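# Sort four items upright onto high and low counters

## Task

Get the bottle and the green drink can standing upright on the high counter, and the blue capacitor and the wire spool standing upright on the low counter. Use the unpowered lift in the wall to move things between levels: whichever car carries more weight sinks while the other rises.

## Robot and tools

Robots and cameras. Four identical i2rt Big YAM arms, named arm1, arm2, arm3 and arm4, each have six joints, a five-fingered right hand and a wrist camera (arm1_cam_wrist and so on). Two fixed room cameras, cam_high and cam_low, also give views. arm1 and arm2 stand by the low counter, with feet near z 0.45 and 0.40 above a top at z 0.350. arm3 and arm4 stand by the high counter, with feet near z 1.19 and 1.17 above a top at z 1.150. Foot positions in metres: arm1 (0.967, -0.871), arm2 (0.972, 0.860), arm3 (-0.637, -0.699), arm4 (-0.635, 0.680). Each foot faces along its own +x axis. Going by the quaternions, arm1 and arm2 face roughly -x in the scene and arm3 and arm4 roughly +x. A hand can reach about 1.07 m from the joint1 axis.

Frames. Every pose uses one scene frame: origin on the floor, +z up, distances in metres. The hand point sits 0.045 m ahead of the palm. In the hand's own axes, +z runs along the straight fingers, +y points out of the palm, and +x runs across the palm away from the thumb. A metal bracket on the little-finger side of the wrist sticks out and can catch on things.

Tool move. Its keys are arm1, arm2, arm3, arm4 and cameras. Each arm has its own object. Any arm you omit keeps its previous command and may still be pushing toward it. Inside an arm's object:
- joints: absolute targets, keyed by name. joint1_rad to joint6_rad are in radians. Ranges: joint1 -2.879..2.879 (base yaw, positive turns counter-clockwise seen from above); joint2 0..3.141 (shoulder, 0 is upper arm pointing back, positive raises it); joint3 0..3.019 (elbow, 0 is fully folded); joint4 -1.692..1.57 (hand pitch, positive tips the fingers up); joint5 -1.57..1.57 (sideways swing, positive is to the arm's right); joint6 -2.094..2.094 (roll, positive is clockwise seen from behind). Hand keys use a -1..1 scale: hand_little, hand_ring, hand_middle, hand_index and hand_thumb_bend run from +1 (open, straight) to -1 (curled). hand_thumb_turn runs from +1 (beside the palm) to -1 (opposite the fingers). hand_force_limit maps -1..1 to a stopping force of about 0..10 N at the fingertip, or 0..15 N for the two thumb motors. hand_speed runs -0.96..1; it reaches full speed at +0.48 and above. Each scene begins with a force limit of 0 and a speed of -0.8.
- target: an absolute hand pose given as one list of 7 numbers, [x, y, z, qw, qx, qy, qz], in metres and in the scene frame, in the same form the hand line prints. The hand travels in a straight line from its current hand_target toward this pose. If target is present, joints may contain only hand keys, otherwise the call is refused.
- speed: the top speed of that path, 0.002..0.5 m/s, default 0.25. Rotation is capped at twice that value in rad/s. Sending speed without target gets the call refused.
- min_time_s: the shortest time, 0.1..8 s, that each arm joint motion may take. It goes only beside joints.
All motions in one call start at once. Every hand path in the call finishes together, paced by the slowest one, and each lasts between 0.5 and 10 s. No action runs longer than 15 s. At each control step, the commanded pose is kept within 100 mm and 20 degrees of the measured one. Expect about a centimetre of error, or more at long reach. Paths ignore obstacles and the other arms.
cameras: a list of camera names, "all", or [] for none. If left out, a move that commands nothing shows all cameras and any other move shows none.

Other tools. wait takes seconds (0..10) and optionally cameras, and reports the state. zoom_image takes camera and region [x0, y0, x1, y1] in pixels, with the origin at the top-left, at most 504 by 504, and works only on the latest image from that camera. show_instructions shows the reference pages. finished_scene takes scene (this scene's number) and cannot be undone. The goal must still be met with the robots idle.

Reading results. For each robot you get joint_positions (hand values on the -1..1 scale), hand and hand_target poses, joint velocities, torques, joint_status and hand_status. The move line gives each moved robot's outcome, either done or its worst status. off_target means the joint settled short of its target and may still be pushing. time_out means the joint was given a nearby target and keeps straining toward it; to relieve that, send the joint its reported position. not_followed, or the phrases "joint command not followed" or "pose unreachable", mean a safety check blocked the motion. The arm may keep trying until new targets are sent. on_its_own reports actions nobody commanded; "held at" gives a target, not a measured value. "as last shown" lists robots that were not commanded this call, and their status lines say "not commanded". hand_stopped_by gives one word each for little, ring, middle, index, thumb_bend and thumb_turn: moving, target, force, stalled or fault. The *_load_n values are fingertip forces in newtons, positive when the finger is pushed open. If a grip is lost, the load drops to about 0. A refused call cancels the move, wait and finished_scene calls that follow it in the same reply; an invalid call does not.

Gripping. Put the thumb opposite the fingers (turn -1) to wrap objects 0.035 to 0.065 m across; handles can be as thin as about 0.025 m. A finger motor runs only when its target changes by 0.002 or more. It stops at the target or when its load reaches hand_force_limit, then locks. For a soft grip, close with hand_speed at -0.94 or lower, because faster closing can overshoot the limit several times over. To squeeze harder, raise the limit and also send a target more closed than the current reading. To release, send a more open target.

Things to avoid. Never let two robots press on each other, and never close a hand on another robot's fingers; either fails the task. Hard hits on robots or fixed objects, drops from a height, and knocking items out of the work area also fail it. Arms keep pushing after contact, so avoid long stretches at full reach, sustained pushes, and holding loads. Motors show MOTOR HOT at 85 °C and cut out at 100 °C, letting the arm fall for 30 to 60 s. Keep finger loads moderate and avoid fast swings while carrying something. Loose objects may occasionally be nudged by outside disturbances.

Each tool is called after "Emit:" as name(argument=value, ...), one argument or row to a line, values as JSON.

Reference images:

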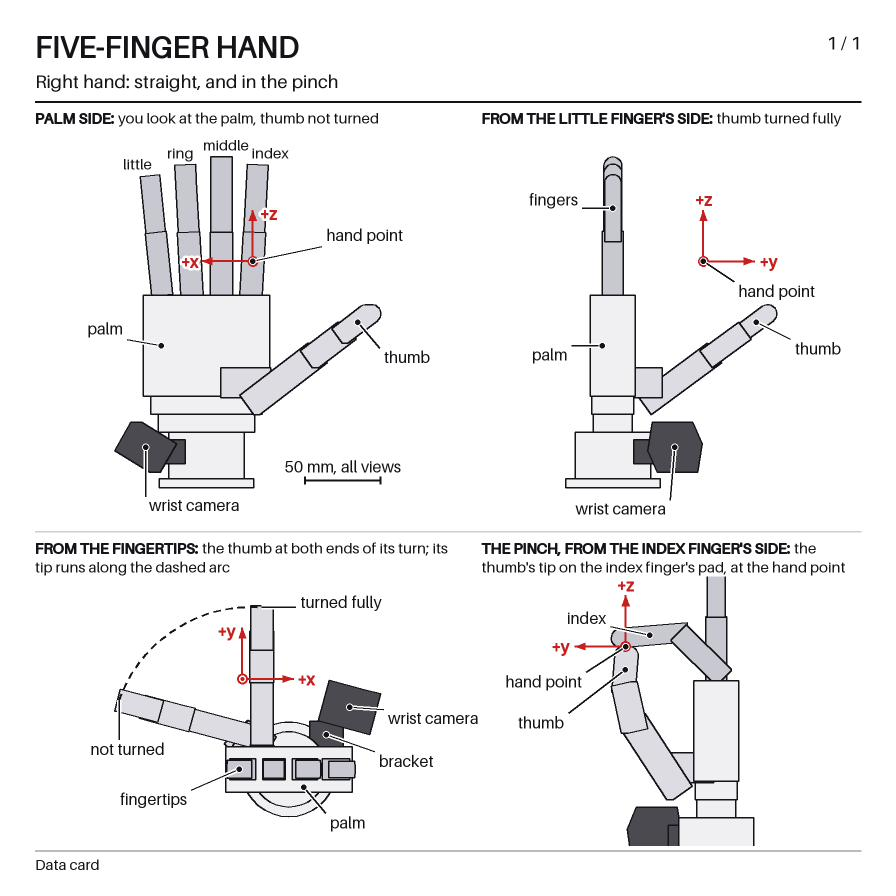

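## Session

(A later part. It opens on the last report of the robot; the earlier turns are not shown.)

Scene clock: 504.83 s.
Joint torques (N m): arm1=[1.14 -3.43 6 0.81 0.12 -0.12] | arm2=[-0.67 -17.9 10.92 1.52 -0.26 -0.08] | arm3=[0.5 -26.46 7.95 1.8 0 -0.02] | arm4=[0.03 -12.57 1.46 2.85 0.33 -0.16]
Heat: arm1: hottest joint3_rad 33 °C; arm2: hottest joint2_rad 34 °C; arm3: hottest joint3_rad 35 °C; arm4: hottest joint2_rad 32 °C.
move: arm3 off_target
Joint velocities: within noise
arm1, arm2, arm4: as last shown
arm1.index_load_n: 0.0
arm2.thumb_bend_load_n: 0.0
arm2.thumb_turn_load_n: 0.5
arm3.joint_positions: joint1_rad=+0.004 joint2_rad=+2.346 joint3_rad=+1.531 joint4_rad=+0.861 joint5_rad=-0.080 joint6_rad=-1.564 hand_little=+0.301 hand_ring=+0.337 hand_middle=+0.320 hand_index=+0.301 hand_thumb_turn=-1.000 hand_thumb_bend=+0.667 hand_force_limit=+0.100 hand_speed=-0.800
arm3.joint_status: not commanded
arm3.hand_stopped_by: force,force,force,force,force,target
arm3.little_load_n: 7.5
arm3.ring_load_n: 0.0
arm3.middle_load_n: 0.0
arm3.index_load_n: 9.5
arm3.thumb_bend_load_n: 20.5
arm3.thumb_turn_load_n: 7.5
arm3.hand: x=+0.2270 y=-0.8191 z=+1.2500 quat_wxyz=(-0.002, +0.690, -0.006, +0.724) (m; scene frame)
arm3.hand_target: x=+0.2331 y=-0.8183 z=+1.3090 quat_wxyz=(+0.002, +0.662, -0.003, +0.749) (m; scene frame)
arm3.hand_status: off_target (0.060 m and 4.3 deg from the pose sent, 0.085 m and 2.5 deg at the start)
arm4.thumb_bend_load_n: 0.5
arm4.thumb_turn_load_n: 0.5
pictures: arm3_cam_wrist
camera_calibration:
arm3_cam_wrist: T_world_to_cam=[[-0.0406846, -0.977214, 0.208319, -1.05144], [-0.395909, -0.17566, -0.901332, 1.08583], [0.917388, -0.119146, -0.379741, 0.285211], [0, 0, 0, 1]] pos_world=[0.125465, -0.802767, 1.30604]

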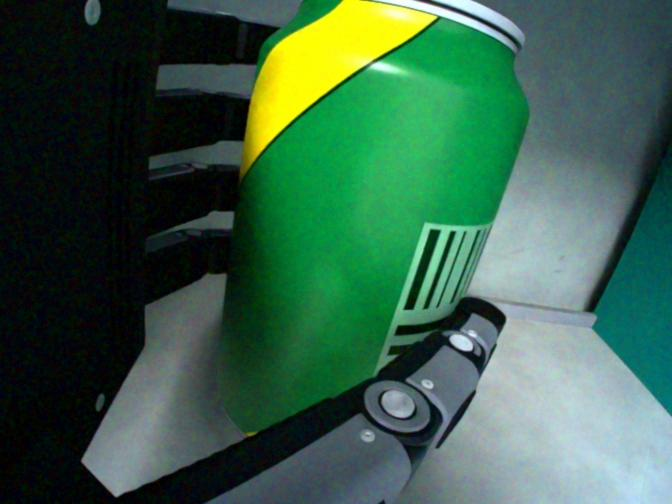

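Emit:
move(
  arm3={"target": [0.08, -0.815, 1.315, 0, 0.6625, 0, 0.7489], "speed": 0.15},
  arm2={"target": [0.053, 0.832, 0.414, -0.7192, 0, 0.6947, 0], "speed": 0.08},
  cameras=["arm2_cam_wrist", "arm3_cam_wrist"],
)

Emit:
move(
  arm3={"target": [-0.08, -0.81, 1.32, 0, 0.6625, 0, 0.7489], "speed": 0.15},
)

Scene clock: 513.03 s.
Joint torques (N m): arm1=[1.26 -3.49 5.98 0.77 0.13 -0.12] | arm2=[-0.62 -18.2 11.08 1.51 -0.27 -0.07] | arm3=[-0.26 -20.95 5.93 3.95 -0.2 0.01] | arm4=[0.09 -12.51 1.44 2.86 0.33 -0.16]
Heat: arm1: hottest joint3_rad 33 °C; arm2: hottest joint2_rad 35 °C; arm3: hottest joint3_rad 35 °C; arm4: hottest joint2_rad 32 °C.
move: arm2 off_target; arm3 off_target
Joint velocities: within noise
arm1, arm4: as last shown
arm1.thumb_turn_load_n: 0.0
arm2.joint_positions: joint1_rad=+0.096 joint2_rad=+2.511 joint3_rad=+1.735 joint4_rad=+0.781 joint5_rad=+0.125 joint6_rad=-1.569 hand_little=+1.000 hand_ring=+1.000 hand_middle=+1.000 hand_index=+1.000 hand_thumb_turn=-1.000 hand_thumb_bend=+1.000 hand_force_limit=+0.100 hand_speed=-0.400
arm2.joint_status: not commanded
arm2.hand_stopped_by: target,target,target,target,target,target
arm2.little_load_n: 0.0
arm2.ring_load_n: 0.0
arm2.middle_load_n: 0.5
arm2.index_load_n: 0.0
arm2.thumb_bend_load_n: 0.0
arm2.thumb_turn_load_n: 0.0
arm2.hand: x=+0.0690 y=+0.8257 z=+0.4002 quat_wxyz=(+0.709, +0.001, -0.705, +0.003) (m; scene frame)
arm2.hand_target: x=+0.0550 y=+0.8325 z=+0.4148 quat_wxyz=(+0.720, +0.000, -0.694, +0.000) (m; scene frame)
arm2.hand_status: off_target (0.022 m and 1.7 deg from the pose sent, 0.029 m and 1.7 deg at the start)
arm3.joint_positions: joint1_rad=-0.008 joint2_rad=+2.072 joint3_rad=+0.995 joint4_rad=+1.068 joint5_rad=-0.102 joint6_rad=-1.562 hand_little=+0.301 hand_ring=+0.337 hand_middle=+0.320 hand_index=+0.301 hand_thumb_turn=-1.000 hand_thumb_bend=+0.667 hand_force_limit=+0.100 hand_speed=-0.800
arm3.joint_status: not commanded
arm3.hand_stopped_by: force,force,force,force,force,target
arm3.little_load_n: 7.0
arm3.ring_load_n: 0.0
arm3.middle_load_n: 0.0
arm3.index_load_n: 10.0
arm3.thumb_bend_load_n: 20.5
arm3.thumb_turn_load_n: 7.0
arm3.hand: x=+0.0732 y=-0.8099 z=+1.2525 quat_wxyz=(-0.007, +0.710, -0.005, +0.704) (m; scene frame)
arm3.hand_target: x=+0.0790 y=-0.8147 z=+1.3132 quat_wxyz=(+0.000, +0.663, +0.000, +0.749) (m; scene frame)
arm3.hand_status: off_target (0.063 m and 7.5 deg from the pose sent, 0.161 m and 4.3 deg at the start)
arm4.thumb_bend_load_n: 0.0
arm4.thumb_turn_load_n: 0.0
pictures: arm2_cam_wrist, arm3_cam_wrist
camera_calibration:
arm2_cam_wrist: T_world_to_cam=[[-0.0247933, 0.951702, 0.306021, -0.906941], [0.383819, 0.291716, -0.876119, 0.103274], [-0.923076, 0.0957346, -0.372514, 0.24729], [0, 0, 0, 1]] pos_world=[0.166142, 0.809337, 0.460142]
arm3_cam_wrist: T_world_to_cam=[[-0.0193928, -0.978804, 0.203879, -1.04655], [-0.44323, -0.174369, -0.879285, 1.00561], [0.896198, -0.107417, -0.430454, 0.503028], [0, 0, 0, 1]] pos_world=[-0.0253891, -0.794987, 1.31412]

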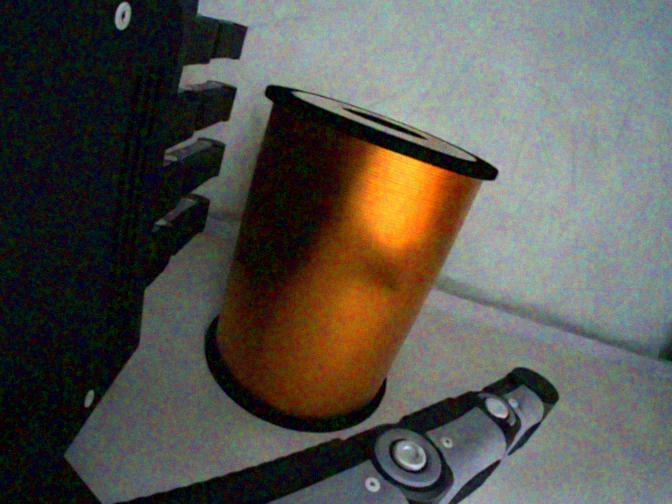

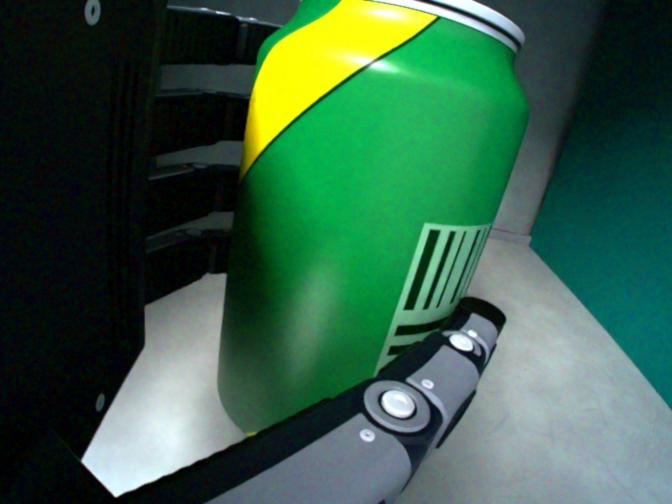

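Scene clock: 514.87 s.
Joint torques (N m): arm1=[1.2 -3.31 6.05 0.79 0.11 -0.11] | arm2=[-0.5 -18.14 11.07 1.51 -0.26 -0.07] | arm3=[-0.38 -14.86 4.19 3.92 -0.2 -0.01] | arm4=[0.09 -12.51 1.44 2.86 0.33 -0.17]
Heat: arm1: hottest joint3_rad 33 °C; arm2: hottest joint2_rad 36 °C; arm3: hottest joint3_rad 34 °C; arm4: hottest joint2_rad 32 °C.
move: arm3 off_target
Joint velocities: within noise
arm1.joint_positions: joint1_rad=+0.295 joint2_rad=+1.108 joint3_rad=+0.049 joint4_rad=+1.074 joint5_rad=+0.233 joint6_rad=-1.585 hand_little=+1.000 hand_ring=+1.000 hand_middle=+1.000 hand_index=+1.000 hand_thumb_turn=-1.000 hand_thumb_bend=+1.000 hand_force_limit=+0.100 hand_speed=-0.400
arm1.joint_status: not commanded
arm1.hand_stopped_by: target,target,target,target,target,target
arm1.little_load_n: 0.0
arm1.ring_load_n: 0.0
arm1.middle_load_n: 0.0
arm1.index_load_n: 0.0
arm1.thumb_bend_load_n: 0.0
arm1.thumb_turn_load_n: 0.5
arm1.hand: x=+0.6031 y=-0.8473 z=+0.5952 quat_wxyz=(-0.713, +0.002, +0.701, +0.000) (m; scene frame)
arm1.hand_target: x=+0.5998 y=-0.8502 z=+0.6001 quat_wxyz=(-0.715, -0.001, +0.699, +0.000) (m; scene frame)
arm1.hand_status: not commanded
arm2: as last shown
arm2.middle_load_n: 0.0
arm2.hand_target: x=+0.0550 y=+0.8325 z=+0.4149 quat_wxyz=(+0.720, +0.000, -0.694, +0.000) (m; scene frame)
arm3.joint_positions: joint1_rad=-0.040 joint2_rad=+1.827 joint3_rad=+0.530 joint4_rad=+1.303 joint5_rad=-0.134 joint6_rad=-1.559 hand_little=+0.301 hand_ring=+0.337 hand_middle=+0.320 hand_index=+0.301 hand_thumb_turn=-1.000 hand_thumb_bend=+0.667 hand_force_limit=+0.100 hand_speed=-0.800
arm3.joint_status: not commanded
arm3.hand_stopped_by: force,force,force,force,force,target
arm3.little_load_n: 7.0
arm3.ring_load_n: 0.0
arm3.middle_load_n: 0.0
arm3.index_load_n: 10.0
arm3.thumb_bend_load_n: 20.5
arm3.thumb_turn_load_n: 7.5
arm3.hand: x=-0.0846 y=-0.8058 z=+1.2744 quat_wxyz=(-0.008, +0.704, -0.005, +0.710) (m; scene frame)
arm3.hand_target: x=-0.0807 y=-0.8100 z=+1.3187 quat_wxyz=(+0.000, +0.663, +0.000, +0.749) (m; scene frame)
arm3.hand_status: off_target (0.046 m and 6.7 deg from the pose sent, 0.167 m and 7.5 deg at the start)
arm4.joint_positions: joint1_rad=+0.475 joint2_rad=+1.934 joint3_rad=+0.490 joint4_rad=+1.469 joint5_rad=+0.546 joint6_rad=-1.606 hand_little=+1.000 hand_ring=+1.000 hand_middle=+1.000 hand_index=+1.000 hand_thumb_turn=-1.000 hand_thumb_bend=+1.000 hand_force_limit=+0.100 hand_speed=-0.200
arm4.joint_status: not commanded
arm4.hand_stopped_by: target,target,target,target,target,target
arm4.little_load_n: 0.0
arm4.ring_load_n: 0.0
arm4.middle_load_n: 0.0
arm4.index_load_n: 0.0
arm4.thumb_bend_load_n: 0.0
arm4.thumb_turn_load_n: 0.0
arm4.hand: x=-0.1478 y=+0.7971 z=+1.2242 quat_wxyz=(+0.008, +0.699, +0.008, +0.715) (m; scene frame)
arm4.hand_target: x=-0.1496 y=+0.8009 z=+1.2402 quat_wxyz=(-0.002, +0.684, +0.002, +0.729) (m; scene frame)
arm4.hand_status: not commanded
pictures: none

Emit:
move(
  arm2={"joints": {"hand_little": 0.6, "hand_ring": -1, "hand_middle": -1, "hand_index": -1, "hand_thumb_bend": -1, "hand_speed": -0.8, "hand_force_limit": 0.12}},
  arm3={"target": [-0.22, -0.76, 1.42, 0, 0.6625, 0, 0.7489], "speed": 0.2},
  cameras=["arm2_cam_wrist"],
)

Emit:
move(
  arm2={"target": [0.057, 0.83, 0.49, -0.7418, 0, 0.6706, 0], "speed": 0.1},
  arm3={"joints": {"joint1_rad": 1.12, "joint5_rad": 0.0}, "min_time_s": 3},
  cameras=["arm2_cam_wrist", "arm3_cam_wrist"],
)

Scene clock: 525.87 s.
Joint torques (N m): arm1=[1.26 -3.31 6.01 0.77 0.11 -0.12] | arm2=[-0.21 -18.32 10.84 1.55 -0.06 -0.08] | arm3=[0.67 -5.54 8.8 1.76 0.01 -0.19] | arm4=[0.09 -12.51 1.46 2.85 0.33 -0.17]
Heat: arm1: hottest joint3_rad 33 °C; arm2: hottest joint2_rad 36 °C; arm3: hottest joint3_rad 35 °C; arm4: hottest joint2_rad 32 °C.
move: arm2 off_target; arm3 moving
Joint velocities: within noise
arm1, arm4: as last shown
arm2.joint_positions: joint1_rad=+0.094 joint2_rad=+2.515 joint3_rad=+1.739 joint4_rad=+0.779 joint5_rad=+0.120 joint6_rad=-1.569 hand_little=+0.600 hand_ring=+0.227 hand_middle=+0.245 hand_index=+0.264 hand_thumb_turn=-1.000 hand_thumb_bend=+0.626 hand_force_limit=+0.120 hand_speed=-0.800
arm2.joint_status: hand_ring off_target (ended at +0.227, target -1.000); hand_middle off_target (ended at +0.245, target -1.000); hand_index off_target (ended at +0.264, target -1.000); hand_thumb_bend off_target (ended at +0.626, target -1.000); the others done
arm2.hand_stopped_by: target,force,force,force,force,target
arm2.little_load_n: 0.0
arm2.ring_load_n: 7.5
arm2.middle_load_n: 4.5
arm2.index_load_n: 2.5
arm2.thumb_bend_load_n: 16.5
arm2.thumb_turn_load_n: 2.5
arm2.hand: x=+0.0680 y=+0.8261 z=+0.3991 quat_wxyz=(+0.709, +0.002, -0.706, +0.004) (m; scene frame)
arm2.hand_target: x=+0.0550 y=+0.8321 z=+0.4147 quat_wxyz=(+0.720, +0.000, -0.694, +0.000) (m; scene frame)
arm2.hand_status: not commanded
arm3.joint_positions: joint1_rad=+0.088 joint2_rad=+1.002 joint3_rad=+0.214 joint4_rad=+0.855 joint5_rad=+0.003 joint6_rad=-1.558 hand_little=+0.301 hand_ring=+0.337 hand_middle=+0.320 hand_index=+0.301 hand_thumb_turn=-1.000 hand_thumb_bend=+0.667 hand_force_limit=+0.100 hand_speed=-0.800
arm3.joint_status: not commanded
arm3.hand_stopped_by: force,force,force,force,force,target
arm3.little_load_n: 7.0
arm3.ring_load_n: 0.0
arm3.middle_load_n: 0.0
arm3.index_load_n: 9.5
arm3.thumb_bend_load_n: 20.5
arm3.thumb_turn_load_n: 7.0
arm3.hand: x=-0.2230 y=-0.7622 z=+1.3946 quat_wxyz=(-0.006, +0.682, -0.009, +0.731) (m; scene frame)
arm3.hand_target: x=-0.2201 y=-0.7603 z=+1.4197 quat_wxyz=(+0.000, +0.662, +0.000, +0.749) (m; scene frame)
arm3.hand_status: moving (0.026 m and 3.3 deg from the pose sent, 0.204 m and 6.7 deg at the start)
pictures: arm2_cam_wrist
camera_calibration:
arm2_cam_wrist: T_world_to_cam=[[-0.02796, 0.951578, 0.306132, -0.906725], [0.383566, 0.293022, -0.875794, 0.101362], [-0.92309, 0.0929347, -0.373186, 0.248379], [0, 0, 0, 1]] pos_world=[0.165046, 0.810035, 0.459042]

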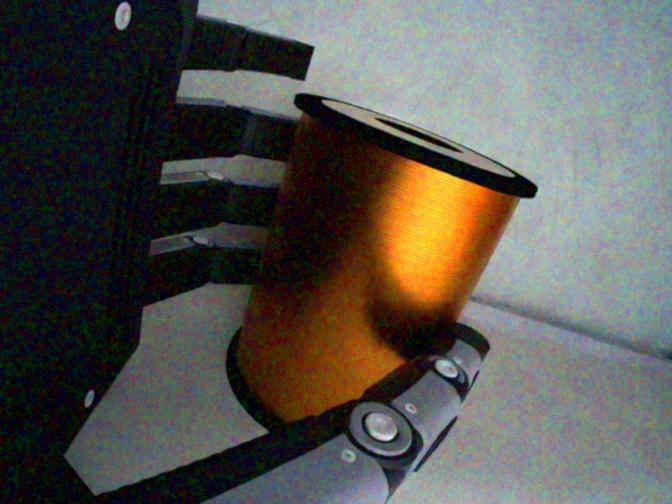

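Scene clock: 529.33 s.
Joint torques (N m): arm1=[1.08 -3.49 6.05 0.81 0.12 -0.11] | arm2=[-0.15 -25.58 8.32 2.3 0.07 -0.16] | arm3=[0.38 -5.48 8.84 1.76 -0.09 -0.18] | arm4=[0.09 -12.51 1.46 2.86 0.33 -0.16]
Heat: arm1: hottest joint3_rad 33 °C; arm2: hottest joint2_rad 36 °C; arm3: hottest joint3_rad 35 °C; arm4: hottest joint2_rad 32 °C.
move: arm2 off_target; arm3 done
Joint velocities: within noise
arm1, arm4: as last shown
arm1.thumb_turn_load_n: 0.0
arm2.joint_positions: joint1_rad=+0.094 joint2_rad=+2.499 joint3_rad=+1.730 joint4_rad=+0.761 joint5_rad=+0.120 joint6_rad=-1.569 hand_little=+0.600 hand_ring=+0.227 hand_middle=+0.245 hand_index=+0.264 hand_thumb_turn=-1.000 hand_thumb_bend=+0.626 hand_force_limit=+0.120 hand_speed=-0.800
arm2.joint_status: not commanded
arm2.hand_stopped_by: target,force,force,force,force,target
arm2.little_load_n: 0.0
arm2.ring_load_n: 6.0
arm2.middle_load_n: 4.5
arm2.index_load_n: 3.5
arm2.thumb_bend_load_n: 16.0
arm2.thumb_turn_load_n: 5.0
arm2.hand: x=+0.0694 y=+0.8263 z=+0.4029 quat_wxyz=(+0.704, +0.003, -0.710, +0.004) (m; scene frame)
arm2.hand_target: x=+0.0579 y=+0.8303 z=+0.4879 quat_wxyz=(+0.742, +0.000, -0.671, +0.000) (m; scene frame)
arm2.hand_status: off_target (0.088 m and 6.2 deg from the pose sent, 0.092 m and 5.6 deg at the start)
arm3.joint_positions: joint1_rad=+1.116 joint2_rad=+1.002 joint3_rad=+0.214 joint4_rad=+0.855 joint5_rad=+0.000 joint6_rad=-1.558 hand_little=+0.301 hand_ring=+0.337 hand_middle=+0.320 hand_index=+0.301 hand_thumb_turn=-1.000 hand_thumb_bend=+0.667 hand_force_limit=+0.100 hand_speed=-0.800
arm3.joint_status: all done
arm3.hand_stopped_by: force,force,force,force,force,target
arm3.little_load_n: 7.5
arm3.ring_load_n: 0.0
arm3.middle_load_n: 0.0
arm3.index_load_n: 10.0
arm3.thumb_bend_load_n: 21.0
arm3.thumb_turn_load_n: 7.0
arm3.hand: x=-0.3707 y=-0.3774 z=+1.3975 quat_wxyz=(-0.365, +0.595, +0.329, +0.636) (m; scene frame)
arm3.hand_target: x=-0.3703 y=-0.3745 z=+1.4226 quat_wxyz=(-0.368, +0.574, +0.327, +0.655) (m; scene frame)
arm3.hand_status: not commanded
arm4.middle_load_n: -0.5
pictures: arm2_cam_wrist, arm3_cam_wrist
camera_calibration:
arm2_cam_wrist: T_world_to_cam=[[-0.0317042, 0.951083, 0.307304, -0.907851], [0.394237, 0.294431, -0.870568, 0.1001], [-0.918462, 0.09355, -0.384287, 0.254768], [0, 0, 0, 1]] pos_world=[0.165749, 0.810136, 0.464035]
arm3_cam_wrist: T_world_to_cam=[[0.815882, -0.54109, 0.203859, -0.18646], [-0.0419093, -0.406974, -0.912478, 1.11925], [0.576698, 0.735931, -0.354719, 1.10369], [0, 0, 0, 1]] pos_world=[-0.437461, -0.457628, 1.4508]

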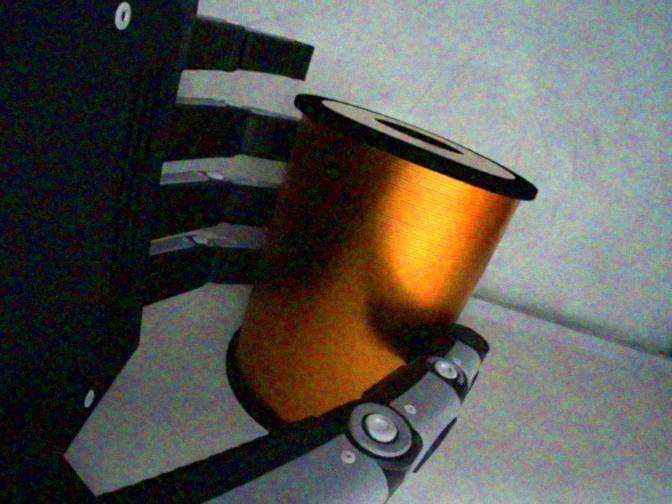

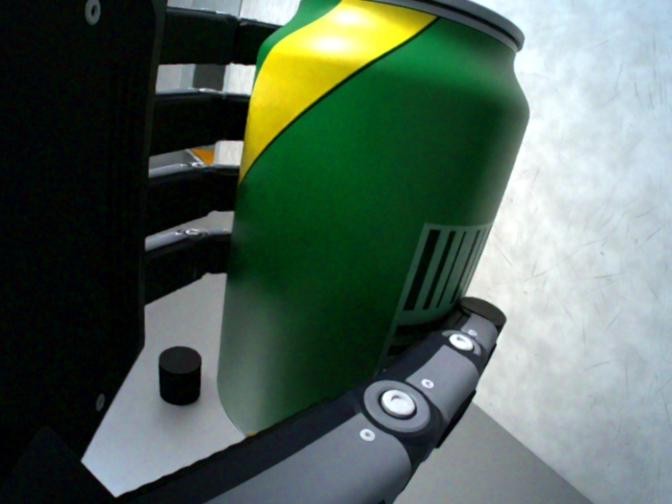

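Emit:
move(
  arm2={"target": [0.06, 0.828, 0.52, -0.7418, 0, 0.6706, 0], "speed": 0.1},
  arm3={"joints": {"joint1_rad": 1.45, "joint5_rad": 0.0}, "min_time_s": 1.5},
  cameras=["arm2_cam_wrist", "arm3_cam_wrist"],
)

Scene clock: 540.73 s.
Joint torques (N m): arm1=[1.14 -3.55 6.02 0.77 0.11 -0.12] | arm2=[0.21 -25.76 8.65 2.67 0.04 -0.17] | arm3=[0.44 -5.48 8.85 1.76 -0.02 -0.19] | arm4=[0.09 -12.51 1.44 2.86 0.33 -0.16]
Heat: arm1: hottest joint3_rad 33 °C; arm2: hottest joint2_rad 37 °C; arm3: hottest joint3_rad 36 °C; arm4: hottest joint2_rad 32 °C.
move: arm2 off_target; arm3 done
Joint velocities: within noise
arm1, arm4: as last shown
arm1.thumb_turn_load_n: 0.5
arm2.joint_positions: joint1_rad=+0.094 joint2_rad=+2.472 joint3_rad=+1.696 joint4_rad=+0.746 joint5_rad=+0.125 joint6_rad=-1.569 hand_little=+0.600 hand_ring=+0.227 hand_middle=+0.245 hand_index=+0.264 hand_thumb_turn=-1.000 hand_thumb_bend=+0.626 hand_force_limit=+0.120 hand_speed=-0.800
arm2.joint_status: not commanded
arm2.hand_stopped_by: target,force,force,force,force,target
arm2.little_load_n: 0.0
arm2.ring_load_n: 5.5
arm2.middle_load_n: 4.5
arm2.index_load_n: 3.5
arm2.thumb_bend_load_n: 16.0
arm2.thumb_turn_load_n: 5.0
arm2.hand: x=+0.0770 y=+0.8281 z=+0.4046 quat_wxyz=(+0.696, +0.002, -0.718, +0.001) (m; scene frame)
arm2.hand_target: x=+0.0640 y=+0.8286 z=+0.5013 quat_wxyz=(+0.742, +0.000, -0.671, +0.000) (m; scene frame)
arm2.hand_status: off_target (0.117 m and 7.5 deg from the pose sent, 0.117 m and 6.2 deg at the start; pose on its path clipped on 53 of 59 steps)
arm3.joint_positions: joint1_rad=+1.445 joint2_rad=+1.002 joint3_rad=+0.214 joint4_rad=+0.855 joint5_rad=+0.000 joint6_rad=-1.558 hand_little=+0.301 hand_ring=+0.337 hand_middle=+0.320 hand_index=+0.301 hand_thumb_turn=-1.000 hand_thumb_bend=+0.667 hand_force_limit=+0.100 hand_speed=-0.800
arm3.joint_status: all done
arm3.hand_stopped_by: force,force,force,force,force,target
arm3.little_load_n: 7.0
arm3.ring_load_n: 0.0
arm3.middle_load_n: 0.0
arm3.index_load_n: 9.5
arm3.thumb_bend_load_n: 20.5
arm3.thumb_turn_load_n: 7.5
arm3.hand: x=-0.4895 y=-0.3086 z=+1.3980 quat_wxyz=(-0.463, +0.532, +0.423, +0.569) (m; scene frame)
arm3.hand_target: x=-0.4903 y=-0.3057 z=+1.4230 quat_wxyz=(-0.470, +0.511, +0.417, +0.586) (m; scene frame)
arm3.hand_status: not commanded
arm4.middle_load_n: 0.0
pictures: arm2_cam_wrist, arm3_cam_wrist
camera_calibration:
arm2_cam_wrist: T_world_to_cam=[[-0.0341729, 0.950335, 0.309348, -0.909856], [0.414657, 0.295112, -0.860795, 0.0918766], [-0.909336, 0.0988574, -0.404148, 0.265183], [0, 0, 0, 1]] pos_world=[0.17195, 0.811338, 0.467722]
arm3_cam_wrist: T_world_to_cam=[[0.946384, -0.248299, 0.20665, 0.0978544], [0.0946163, -0.39859, -0.912235, 1.2117], [0.308876, 0.882878, -0.353727, 1.0346], [0, 0, 0, 1]] pos_world=[-0.526818, -0.406156, 1.4511]

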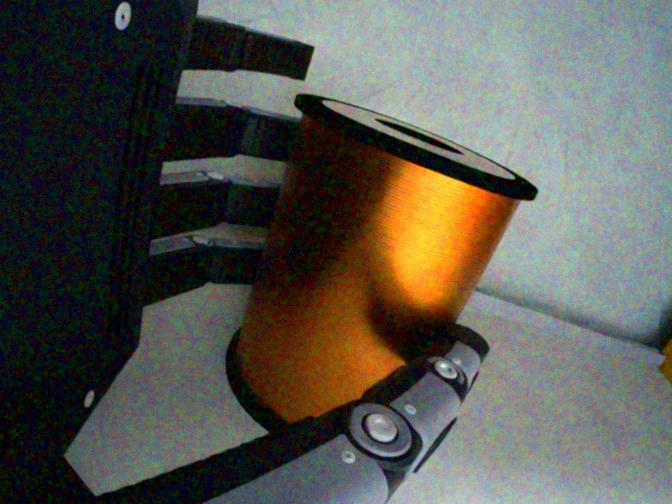

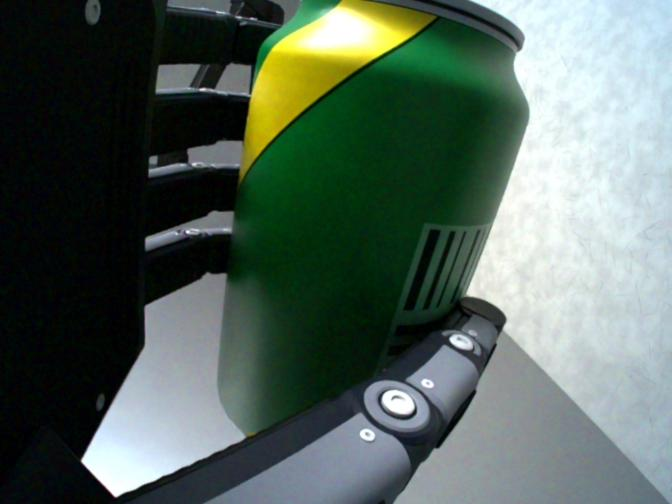

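Emit:
move(
  arm2={"target": [0.12, 0.828, 0.50, -0.7418, 0, 0.6706, 0], "speed": 0.08},
  arm3={"target": [-0.50, -0.03, 1.30, -0.4743, 0.5127, 0.4196, 0.5795], "speed": 0.2},
  cameras=["arm2_cam_wrist", "arm3_cam_wrist"],
)

Scene clock: 549.20 s.
Joint torques (N m): arm1=[1.14 -3.31 6.01 0.79 0.12 -0.12] | arm2=[0.73 -23.88 7.69 4.16 0.05 -0.16] | arm3=[0.32 -15.97 9.02 3.19 0.05 -0.23] | arm4=[0.09 -12.51 1.46 2.85 0.33 -0.16]
Heat: arm1: hottest joint3_rad 33 °C; arm2: hottest joint2_rad 38 °C; arm3: hottest joint3_rad 36 °C; arm4: hottest joint2_rad 32 °C.
move: arm2 off_target; arm3 off_target
Joint velocities: within noise
arm1, arm4: as last shown
arm2.joint_positions: joint1_rad=+0.095 joint2_rad=+2.360 joint3_rad=+1.460 joint4_rad=+0.841 joint5_rad=+0.135 joint6_rad=-1.569 hand_little=+0.600 hand_ring=+0.227 hand_middle=+0.245 hand_index=+0.264 hand_thumb_turn=-1.000 hand_thumb_bend=+0.626 hand_force_limit=+0.120 hand_speed=-0.800
arm2.joint_status: not commanded
arm2.hand_stopped_by: target,force,force,force,force,target
arm2.little_load_n: 0.0
arm2.ring_load_n: 5.5
arm2.middle_load_n: 4.5
arm2.index_load_n: 4.0
arm2.thumb_bend_load_n: 16.0
arm2.thumb_turn_load_n: 5.0
arm2.hand: x=+0.1360 y=+0.8372 z=+0.4022 quat_wxyz=(+0.686, +0.000, -0.727, -0.004) (m; scene frame)
arm2.hand_target: x=+0.1221 y=+0.8289 z=+0.4974 quat_wxyz=(+0.742, -0.001, -0.671, +0.000) (m; scene frame)
arm2.hand_status: off_target (0.100 m and 9.1 deg from the pose sent, 0.105 m and 7.5 deg at the start)
arm3.joint_positions: joint1_rad=+1.578 joint2_rad=+2.019 joint3_rad=+0.844 joint4_rad=+1.180 joint5_rad=+0.112 joint6_rad=-1.558 hand_little=+0.301 hand_ring=+0.337 hand_middle=+0.320 hand_index=+0.301 hand_thumb_turn=-1.000 hand_thumb_bend=+0.667 hand_force_limit=+0.100 hand_speed=-0.800
arm3.joint_status: not commanded
arm3.hand_stopped_by: force,force,force,force,force,target
arm3.little_load_n: 7.5
arm3.ring_load_n: 0.0
arm3.middle_load_n: 0.0
arm3.index_load_n: 10.0
arm3.thumb_bend_load_n: 20.0
arm3.thumb_turn_load_n: 7.0
arm3.hand: x=-0.5010 y=-0.0531 z=+1.2576 quat_wxyz=(-0.455, +0.545, +0.442, +0.547) (m; scene frame)
arm3.hand_target: x=-0.5016 y=-0.0327 z=+1.3006 quat_wxyz=(-0.476, +0.512, +0.421, +0.578) (m; scene frame)
arm3.hand_status: off_target (0.048 m and 6.3 deg from the pose sent, 0.296 m and 2.9 deg at the start)
pictures: arm2_cam_wrist, arm3_cam_wrist
camera_calibration:
arm2_cam_wrist: T_world_to_cam=[[-0.0335447, 0.949358, 0.312402, -0.916285], [0.442, 0.29444, -0.847314, 0.0541775], [-0.896388, 0.109659, -0.429493, 0.316305], [0, 0, 0, 1]] pos_world=[0.228849, 0.819244, 0.468005]
arm3_cam_wrist: T_world_to_cam=[[0.953892, -0.215957, 0.208455, 0.204386], [0.0916894, -0.451648, -0.887472, 1.15118], [0.285804, 0.865665, -0.411023, 0.822475], [0, 0, 0, 1]] pos_world=[-0.53558, -0.147921, 1.31709]

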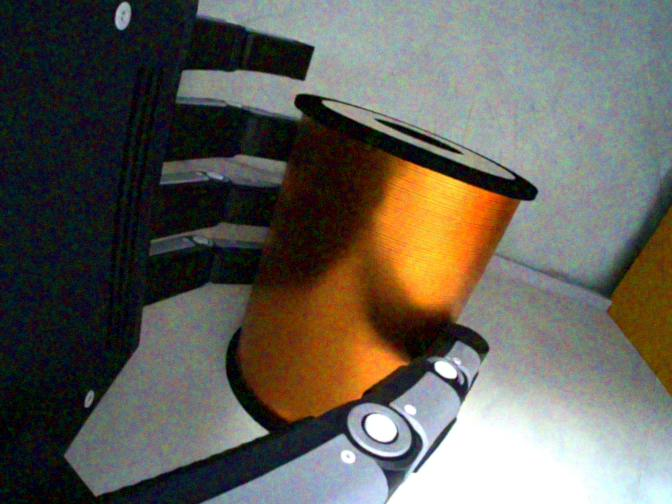

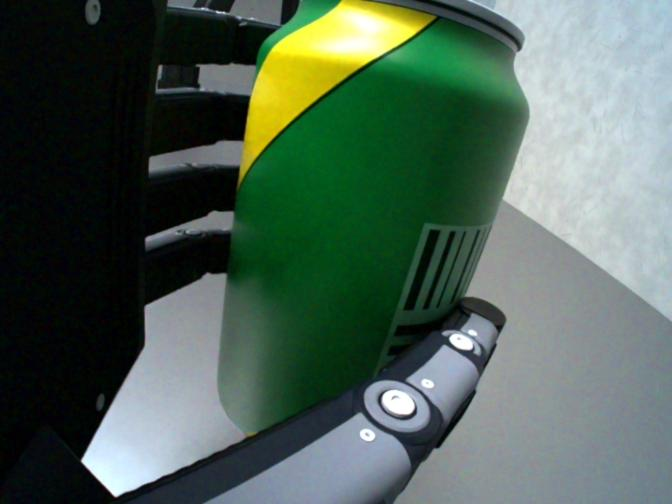

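Emit:
move(
  arm2={"target": [0.20, 0.828, 0.505, -0.7604, 0, 0.6494, 0], "speed": 0.08},
  arm3={"target": [-0.50, -0.03, 1.272, -0.4781, 0.5076, 0.4155, 0.5841], "speed": 0.08},
  cameras=["arm2_cam_wrist", "cam_low"],
)

Scene clock: 568.90 s.
Joint torques (N m): arm1=[1.32 -3.43 6.04 0.8 0.13 -0.11] | arm2=[0.97 -21.13 6.63 4.18 0 -0.26] | arm3=[0.44 -16.32 8.17 3.89 0.05 -0.23] | arm4=[0.09 -12.51 1.46 2.85 0.33 -0.16]
Heat: arm1: hottest joint3_rad 33 °C; arm2: hottest joint2_rad 40 °C; arm3: hottest joint3_rad 36 °C; arm4: hottest joint2_rad 32 °C.
move: arm2 off_target; arm3 off_target
Joint velocities: within noise
arm1, arm4: as last shown
arm2.joint_positions: joint1_rad=+0.114 joint2_rad=+2.244 joint3_rad=+1.182 joint4_rad=+1.066 joint5_rad=+0.155 joint6_rad=-1.569 hand_little=+0.600 hand_ring=+0.227 hand_middle=+0.245 hand_index=+0.264 hand_thumb_turn=-1.000 hand_thumb_bend=+0.626 hand_force_limit=+0.120 hand_speed=-0.800
arm2.joint_status: not commanded
arm2.hand_stopped_by: target,force,force,force,force,target
arm2.little_load_n: 0.0
arm2.ring_load_n: 5.5
arm2.middle_load_n: 4.0
arm2.index_load_n: 3.5
arm2.thumb_bend_load_n: 16.0
arm2.thumb_turn_load_n: 5.5
arm2.hand: x=+0.2132 y=+0.8362 z=+0.4195 quat_wxyz=(+0.709, -0.003, -0.705, -0.001) (m; scene frame)
arm2.hand_target: x=+0.2017 y=+0.8288 z=+0.5026 quat_wxyz=(+0.760, -0.001, -0.650, +0.000) (m; scene frame)
arm2.hand_status: off_target (0.087 m and 8.7 deg from the pose sent, 0.121 m and 12.4 deg at the start; pose on its path clipped on 19 of 54 steps)
arm3.joint_positions: joint1_rad=+1.578 joint2_rad=+2.108 joint3_rad=+0.858 joint4_rad=+1.253 joint5_rad=+0.118 joint6_rad=-1.558 hand_little=+0.301 hand_ring=+0.337 hand_middle=+0.320 hand_index=+0.301 hand_thumb_turn=-1.000 hand_thumb_bend=+0.667 hand_force_limit=+0.100 hand_speed=-0.800
arm3.joint_status: not commanded
arm3.hand_stopped_by: force,force,force,force,force,target
arm3.little_load_n: 7.0
arm3.ring_load_n: 0.0
arm3.middle_load_n: 0.0
arm3.index_load_n: 10.0
arm3.thumb_bend_load_n: 20.5
arm3.thumb_turn_load_n: 7.0
arm3.hand: x=-0.4998 y=-0.0534 z=+1.2265 quat_wxyz=(-0.454, +0.547, +0.441, +0.548) (m; scene frame)
arm3.hand_target: x=-0.5005 y=-0.0332 z=+1.2721 quat_wxyz=(-0.478, +0.509, +0.416, +0.584) (m; scene frame)
arm3.hand_status: off_target (0.051 m and 7.3 deg from the pose sent, 0.027 m and 7.3 deg at the start)
pictures: arm2_cam_wrist, cam_low
camera_calibration:
arm2_cam_wrist: T_world_to_cam=[[-0.0135434, 0.951972, 0.305884, -0.921904], [0.387638, 0.286988, -0.875999, 0.0648912], [-0.921712, 0.106708, -0.372907, 0.37731], [0, 0, 0, 1]] pos_world=[0.310131, 0.818742, 0.479542]

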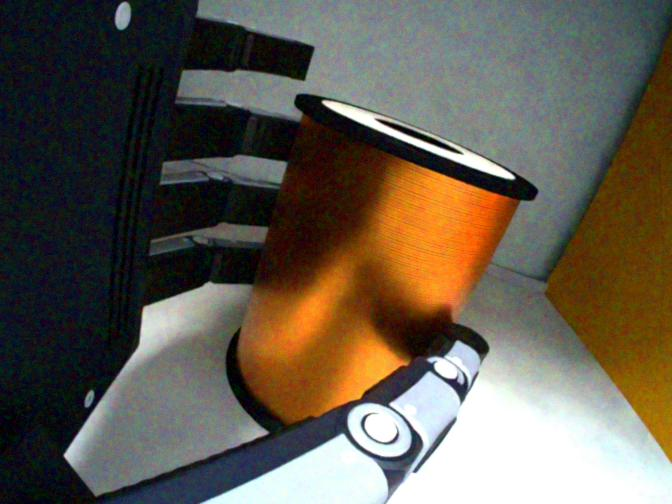

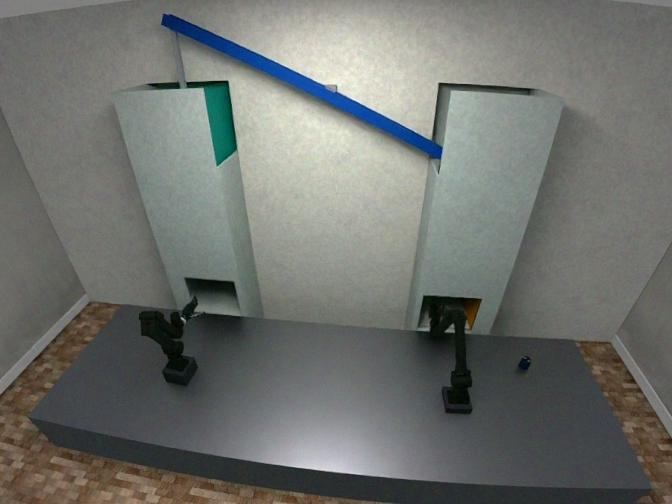

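Emit:
move(
  arm2={"target": [0.36, 0.828, 0.53, -0.7572, 0, 0.6532, 0], "speed": 0.12},
  arm3={"target": [-0.50, -0.032, 1.257, -0.4781, 0.5076, 0.4155, 0.5841], "speed": 0.06},
  cameras=["arm3_cam_wrist"],
)

Emit:
move(
  arm2={"target": [0.52, 0.85, 0.60, -0.7548, 0, 0.656, 0], "speed": 0.2},
  arm3={"target": [-0.50, -0.035, 1.243, -0.4781, 0.5076, 0.4155, 0.5841], "speed": 0.06},
)

Scene clock: 575.77 s.
Joint torques (N m): arm1=[1.08 -3.49 6.04 0.79 0.13 -0.11] | arm2=[0.73 -15.44 5 4.12 -0.03 -0.34] | arm3=[0.38 -16.21 7.64 3.82 -0.03 -0.25] | arm4=[0.09 -12.51 1.46 2.85 0.33 -0.16]
Heat: arm1: hottest joint3_rad 33 °C; arm2: hottest joint2_rad 40 °C; arm3: hottest joint3_rad 36 °C; arm4: hottest joint2_rad 32 °C.
move: arm2 off_target; arm3 off_target
Joint velocities: within noise
arm1, arm4: as last shown
arm2.joint_positions: joint1_rad=+0.174 joint2_rad=+1.937 joint3_rad=+0.696 joint4_rad=+1.259 joint5_rad=+0.215 joint6_rad=-1.569 hand_little=+0.600 hand_ring=+0.227 hand_middle=+0.245 hand_index=+0.264 hand_thumb_turn=-1.000 hand_thumb_bend=+0.626 hand_force_limit=+0.120 hand_speed=-0.800
arm2.joint_status: not commanded
arm2.hand_stopped_by: target,force,force,force,force,target
arm2.little_load_n: 0.0
arm2.ring_load_n: 5.5
arm2.middle_load_n: 4.5
arm2.index_load_n: 3.5
arm2.thumb_bend_load_n: 16.0
arm2.thumb_turn_load_n: 5.0
arm2.hand: x=+0.3683 y=+0.8342 z=+0.4705 quat_wxyz=(+0.713, -0.004, -0.701, +0.000) (m; scene frame)
arm2.hand_target: x=+0.3612 y=+0.8287 z=+0.5283 quat_wxyz=(+0.757, -0.001, -0.653, +0.000) (m; scene frame)
arm2.hand_status: off_target (0.060 m and 7.4 deg from the pose sent, 0.184 m and 8.2 deg at the start)
arm3.joint_positions: joint1_rad=+1.578 joint2_rad=+2.143 joint3_rad=+0.865 joint4_rad=+1.293 joint5_rad=+0.121 joint6_rad=-1.558 hand_little=+0.301 hand_ring=+0.337 hand_middle=+0.320 hand_index=+0.301 hand_thumb_turn=-1.000 hand_thumb_bend=+0.667 hand_force_limit=+0.100 hand_speed=-0.800
arm3.joint_status: not commanded
arm3.hand_stopped_by: force,force,force,force,force,target
arm3.little_load_n: 7.5
arm3.ring_load_n: 0.0
arm3.middle_load_n: 0.0
arm3.index_load_n: 10.0
arm3.thumb_bend_load_n: 20.5
arm3.thumb_turn_load_n: 7.0
arm3.hand: x=-0.4992 y=-0.0535 z=+1.2170 quat_wxyz=(-0.456, +0.545, +0.437, +0.552) (m; scene frame)
arm3.hand_target: x=-0.5002 y=-0.0348 z=+1.2571 quat_wxyz=(-0.477, +0.509, +0.415, +0.584) (m; scene frame)
arm3.hand_status: off_target (0.045 m and 6.7 deg from the pose sent, 0.037 m and 7.3 deg at the start)
pictures: arm3_cam_wrist
camera_calibration:
arm3_cam_wrist: T_world_to_cam=[[0.95171, -0.226944, 0.20675, 0.211436], [0.0882484, -0.442795, -0.89227, 1.11931], [0.294043, 0.867427, -0.401385, 0.798144], [0, 0, 0, 1]] pos_world=[-0.534692, -0.148722, 1.27538]

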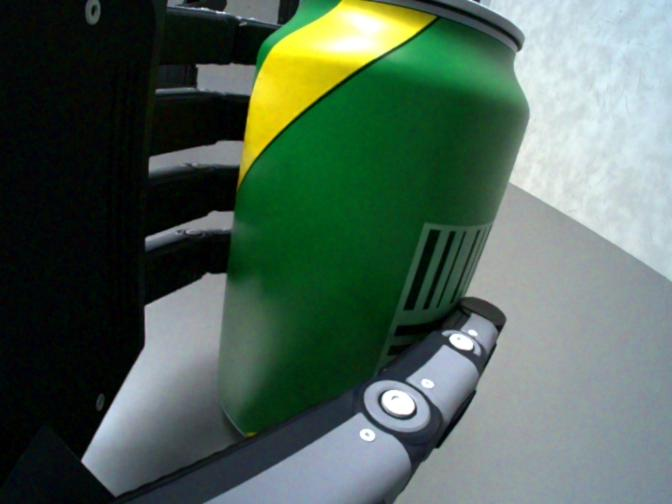

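Scene clock: 577.67 s.
Joint torques (N m): arm1=[1.2 -3.49 6.02 0.77 0.13 -0.11] | arm2=[1.03 -7.53 6.64 2.48 -0.07 -0.39] | arm3=[0.38 -15.56 6.94 3.37 -0.11 -0.24] | arm4=[0.09 -12.51 1.46 2.85 0.33 -0.17]
Heat: arm1: hottest joint3_rad 33 °C; arm2: hottest joint2_rad 40 °C; arm3: hottest joint3_rad 36 °C; arm4: hottest joint2_rad 32 °C.
move: arm2 off_target; arm3 off_target
Joint velocities: within noise
arm1, arm4: as last shown
arm1.ring_load_n: 0.5
arm2.joint_positions: joint1_rad=+0.223 joint2_rad=+1.334 joint3_rad=+0.281 joint4_rad=+1.123 joint5_rad=+0.270 joint6_rad=-1.569 hand_little=+0.600 hand_ring=+0.227 hand_middle=+0.245 hand_index=+0.264 hand_thumb_turn=-1.000 hand_thumb_bend=+0.626 hand_force_limit=+0.120 hand_speed=-0.800
arm2.joint_status: not commanded
arm2.hand_stopped_by: target,force,force,force,force,target
arm2.little_load_n: 0.0
arm2.ring_load_n: 5.5
arm2.middle_load_n: 4.5
arm2.index_load_n: 3.5
arm2.thumb_bend_load_n: 16.5
arm2.thumb_turn_load_n: 5.5
arm2.hand: x=+0.5237 y=+0.8551 z=+0.5672 quat_wxyz=(+0.730, -0.011, -0.683, +0.003) (m; scene frame)
arm2.hand_target: x=+0.5206 y=+0.8516 z=+0.5994 quat_wxyz=(+0.755, -0.003, -0.656, -0.002) (m; scene frame)
arm2.hand_status: off_target (0.033 m and 4.4 deg from the pose sent, 0.200 m and 7.0 deg at the start)
arm3.joint_positions: joint1_rad=+1.578 joint2_rad=+2.169 joint3_rad=+0.874 joint4_rad=+1.339 joint5_rad=+0.125 joint6_rad=-1.558 hand_little=+0.301 hand_ring=+0.337 hand_middle=+0.320 hand_index=+0.301 hand_thumb_turn=-1.000 hand_thumb_bend=+0.667 hand_force_limit=+0.100 hand_speed=-0.800
arm3.joint_status: not commanded
arm3.hand_stopped_by: force,force,force,force,force,target
arm3.little_load_n: 8.0
arm3.ring_load_n: 0.0
arm3.middle_load_n: 0.0
arm3.index_load_n: 9.0
arm3.thumb_bend_load_n: 21.0
arm3.thumb_turn_load_n: 5.5
arm3.hand: x=-0.4982 y=-0.0522 z=+1.2159 quat_wxyz=(-0.462, +0.538, +0.428, +0.560) (m; scene frame)
arm3.hand_target: x=-0.4995 y=-0.0371 z=+1.2432 quat_wxyz=(-0.477, +0.509, +0.414, +0.585) (m; scene frame)
arm3.hand_status: off_target (0.032 m and 5.1 deg from the pose sent, 0.032 m and 6.7 deg at the start)
pictures: none

Emit:
move(
  arm2={"joints": {"joint1_rad": 1.01, "joint5_rad": 0.0}, "min_time_s": 2.5},
  arm3={"target": [-0.50, -0.042, 1.228, -0.4764, 0.5099, 0.4175, 0.5821], "speed": 0.05},
)

Emit:
move(
  arm2={"target": [0.662, 0.323, 0.475, -0.6508, -0.3312, 0.5737, -0.3757], "speed": 0.2},
  arm3={"target": [-0.499, -0.047, 1.217, -0.4743, 0.5127, 0.4196, 0.5795], "speed": 0.05},
  cameras=["arm3_cam_wrist", "arm2_cam_wrist"],
)

Scene clock: 585.97 s.
Joint torques (N m): arm1=[1.14 -3.43 6.02 0.83 0.12 -0.12] | arm2=[0.67 -7.71 6.64 2.55 -0.21 -0.39] | arm3=[0.21 -14.62 6.04 3.03 -0.21 -0.15] | arm4=[0.03 -12.51 1.46 2.86 0.33 -0.16]
Heat: arm1: hottest joint3_rad 33 °C; arm2: hottest joint2_rad 39 °C; arm3: hottest joint3_rad 35 °C; arm4: hottest joint2_rad 32 °C.
move: arm2 done; arm3 off_target
Joint velocities: within noise
arm1.joint_positions: joint1_rad=+0.295 joint2_rad=+1.108 joint3_rad=+0.049 joint4_rad=+1.074 joint5_rad=+0.233 joint6_rad=-1.585 hand_little=+1.000 hand_ring=+1.000 hand_middle=+1.000 hand_index=+1.000 hand_thumb_turn=-1.000 hand_thumb_bend=+1.000 hand_force_limit=+0.100 hand_speed=-0.400
arm1.joint_status: not commanded
arm1.hand_stopped_by: target,target,target,target,target,target
arm1.little_load_n: 0.0
arm1.ring_load_n: -0.5
arm1.middle_load_n: 0.0
arm1.index_load_n: 0.0
arm1.thumb_bend_load_n: 0.0
arm1.thumb_turn_load_n: 0.5
arm1.hand: x=+0.6031 y=-0.8473 z=+0.5952 quat_wxyz=(-0.713, +0.002, +0.701, +0.000) (m; scene frame)
arm1.hand_target: x=+0.5998 y=-0.8502 z=+0.6001 quat_wxyz=(-0.715, -0.001, +0.699, +0.000) (m; scene frame)
arm1.hand_status: not commanded
arm2.joint_positions: joint1_rad=+1.005 joint2_rad=+1.334 joint3_rad=+0.281 joint4_rad=+1.120 joint5_rad=+0.001 joint6_rad=-1.569 hand_little=+0.600 hand_ring=+0.227 hand_middle=+0.245 hand_index=+0.264 hand_thumb_turn=-1.000 hand_thumb_bend=+0.626 hand_force_limit=+0.120 hand_speed=-0.800
arm2.joint_status: all done
arm2.hand_stopped_by: target,force,force,force,force,target
arm2.little_load_n: 0.0
arm2.ring_load_n: 5.5
arm2.middle_load_n: 4.0
arm2.index_load_n: 3.0
arm2.thumb_bend_load_n: 16.0
arm2.thumb_turn_load_n: 5.0
arm2.hand: x=+0.6883 y=+0.4957 z=+0.5679 quat_wxyz=(+0.633, +0.339, -0.593, +0.363) (m; scene frame)
arm2.hand_target: x=+0.6876 y=+0.4919 z=+0.6026 quat_wxyz=(+0.663, +0.337, -0.560, +0.365) (m; scene frame)
arm2.hand_status: not commanded
arm3.joint_positions: joint1_rad=+1.578 joint2_rad=+2.188 joint3_rad=+0.874 joint4_rad=+1.382 joint5_rad=+0.122 joint6_rad=-1.566 hand_little=+0.301 hand_ring=+0.337 hand_middle=+0.320 hand_index=+0.301 hand_thumb_turn=-1.000 hand_thumb_bend=+0.667 hand_force_limit=+0.100 hand_speed=-0.800
arm3.joint_status: not commanded
arm3.hand_stopped_by: force,force,force,force,force,target
arm3.little_load_n: 9.0
arm3.ring_load_n: 0.0
arm3.middle_load_n: 0.0
arm3.index_load_n: 8.5
arm3.thumb_bend_load_n: 21.0
arm3.thumb_turn_load_n: 4.0
arm3.hand: x=-0.4987 y=-0.0535 z=+1.2152 quat_wxyz=(-0.466, +0.530, +0.425, +0.566) (m; scene frame)
arm3.hand_target: x=-0.5000 y=-0.0428 z=+1.2279 quat_wxyz=(-0.476, +0.511, +0.418, +0.582) (m; scene frame)
arm3.hand_status: off_target (0.017 m and 3.3 deg from the pose sent, 0.016 m and 4.6 deg at the start)
arm4.joint_positions: joint1_rad=+0.475 joint2_rad=+1.934 joint3_rad=+0.490 joint4_rad=+1.469 joint5_rad=+0.546 joint6_rad=-1.606 hand_little=+1.000 hand_ring=+1.000 hand_middle=+1.000 hand_index=+1.000 hand_thumb_turn=-1.000 hand_thumb_bend=+1.000 hand_force_limit=+0.100 hand_speed=-0.200
arm4.joint_status: not commanded
arm4.hand_stopped_by: target,target,target,target,target,target
arm4.little_load_n: 0.0
arm4.ring_load_n: 0.0
arm4.middle_load_n: 0.0
arm4.index_load_n: 0.0
arm4.thumb_bend_load_n: 0.0
arm4.thumb_turn_load_n: 0.0
arm4.hand: x=-0.1478 y=+0.7971 z=+1.2242 quat_wxyz=(+0.008, +0.699, +0.008, +0.715) (m; scene frame)
arm4.hand_target: x=-0.1496 y=+0.8009 z=+1.2402 quat_wxyz=(-0.002, +0.684, +0.002, +0.729) (m; scene frame)
arm4.hand_status: not commanded
pictures: none

Scene clock: 587.93 s.
Joint torques (N m): arm1=[1.08 -3.43 6.01 0.72 0.12 -0.11] | arm2=[0.67 -12.16 6.89 4.26 -0.02 -0.2] | arm3=[-0.03 -13.92 5.41 2.66 -0.23 -0.09] | arm4=[0.09 -12.51 1.46 2.85 0.33 -0.17]
Heat: arm1: hottest joint3_rad 33 °C; arm2: hottest joint2_rad 39 °C; arm3: hottest joint3_rad 35 °C; arm4: hottest joint2_rad 32 °C.
move: arm2 off_target; arm3 done
Joint velocities: within noise
arm1, arm4: as last shown
arm1.ring_load_n: 0.0
arm2.joint_positions: joint1_rad=+1.148 joint2_rad=+2.042 joint3_rad=+0.670 joint4_rad=+1.368 joint5_rad=+0.134 joint6_rad=-1.569 hand_little=+0.600 hand_ring=+0.227 hand_middle=+0.245 hand_index=+0.264 hand_thumb_turn=-1.000 hand_thumb_bend=+0.626 hand_force_limit=+0.120 hand_speed=-0.800
arm2.joint_status: not commanded
arm2.hand_stopped_by: target,force,force,force,force,target
arm2.little_load_n: 0.0
arm2.ring_load_n: 5.5
arm2.middle_load_n: 4.0
arm2.index_load_n: 3.5
arm2.thumb_bend_load_n: 16.0
arm2.thumb_turn_load_n: 5.5
arm2.hand: x=+0.6705 y=+0.3479 z=+0.4291 quat_wxyz=(+0.611, +0.354, -0.613, +0.354) (m; scene frame)
arm2.hand_target: x=+0.6643 y=+0.3255 z=+0.4754 quat_wxyz=(+0.649, +0.332, -0.572, +0.376) (m; scene frame)
arm2.hand_status: off_target (0.053 m and 7.4 deg from the pose sent, 0.198 m and 3.4 deg at the start)
arm3.joint_positions: joint1_rad=+1.578 joint2_rad=+2.201 joint3_rad=+0.874 joint4_rad=+1.410 joint5_rad=+0.119 joint6_rad=-1.572 hand_little=+0.301 hand_ring=+0.337 hand_middle=+0.320 hand_index=+0.301 hand_thumb_turn=-1.000 hand_thumb_bend=+0.667 hand_force_limit=+0.100 hand_speed=-0.800
arm3.joint_status: not commanded
arm3.hand_stopped_by: force,force,force,force,force,target
arm3.little_load_n: 9.5
arm3.ring_load_n: 0.0
arm3.middle_load_n: 0.0
arm3.index_load_n: 8.5
arm3.thumb_bend_load_n: 21.0
arm3.thumb_turn_load_n: 3.5
arm3.hand: x=-0.4991 y=-0.0543 z=+1.2151 quat_wxyz=(-0.469, +0.524, +0.424, +0.571) (m; scene frame)
arm3.hand_target: x=-0.4990 y=-0.0473 z=+1.2172 quat_wxyz=(-0.474, +0.513, +0.420, +0.580) (m; scene frame)
arm3.hand_status: done (0.008 m and 1.8 deg from the pose sent, 0.007 m and 2.7 deg at the start)
pictures: arm2_cam_wrist, arm3_cam_wrist
camera_calibration:
arm2_cam_wrist: T_world_to_cam=[[-0.835678, 0.455483, 0.306882, 0.269728], [-0.0556533, 0.485657, -0.872376, 0.262728], [-0.546392, -0.746105, -0.380504, 0.902787], [0, 0, 0, 1]] pos_world=[0.733303, 0.423122, 0.489937]
arm3_cam_wrist: T_world_to_cam=[[0.947907, -0.23965, 0.209859, 0.20524], [0.106074, -0.383734, -0.917331, 1.15985], [0.300368, 0.891805, -0.338323, 0.725877], [0, 0, 0, 1]] pos_world=[-0.535608, -0.153083, 1.26647]

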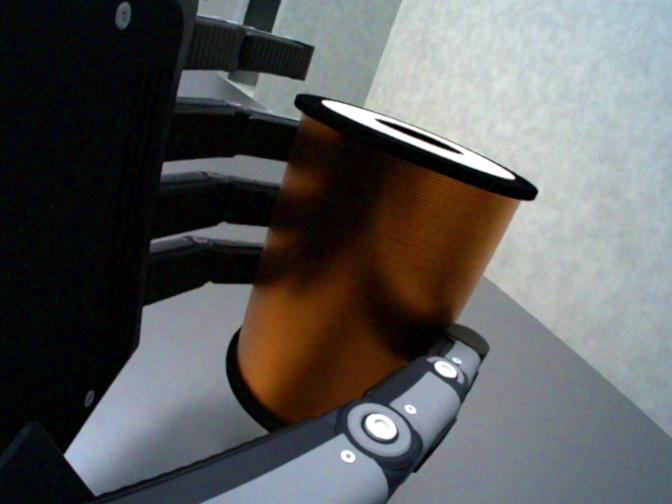

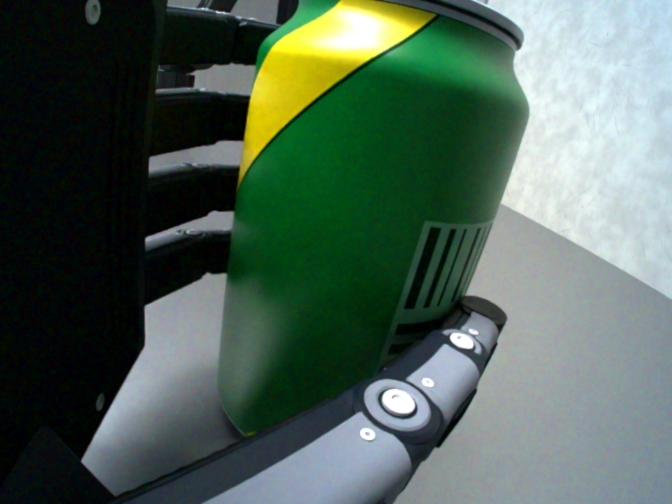

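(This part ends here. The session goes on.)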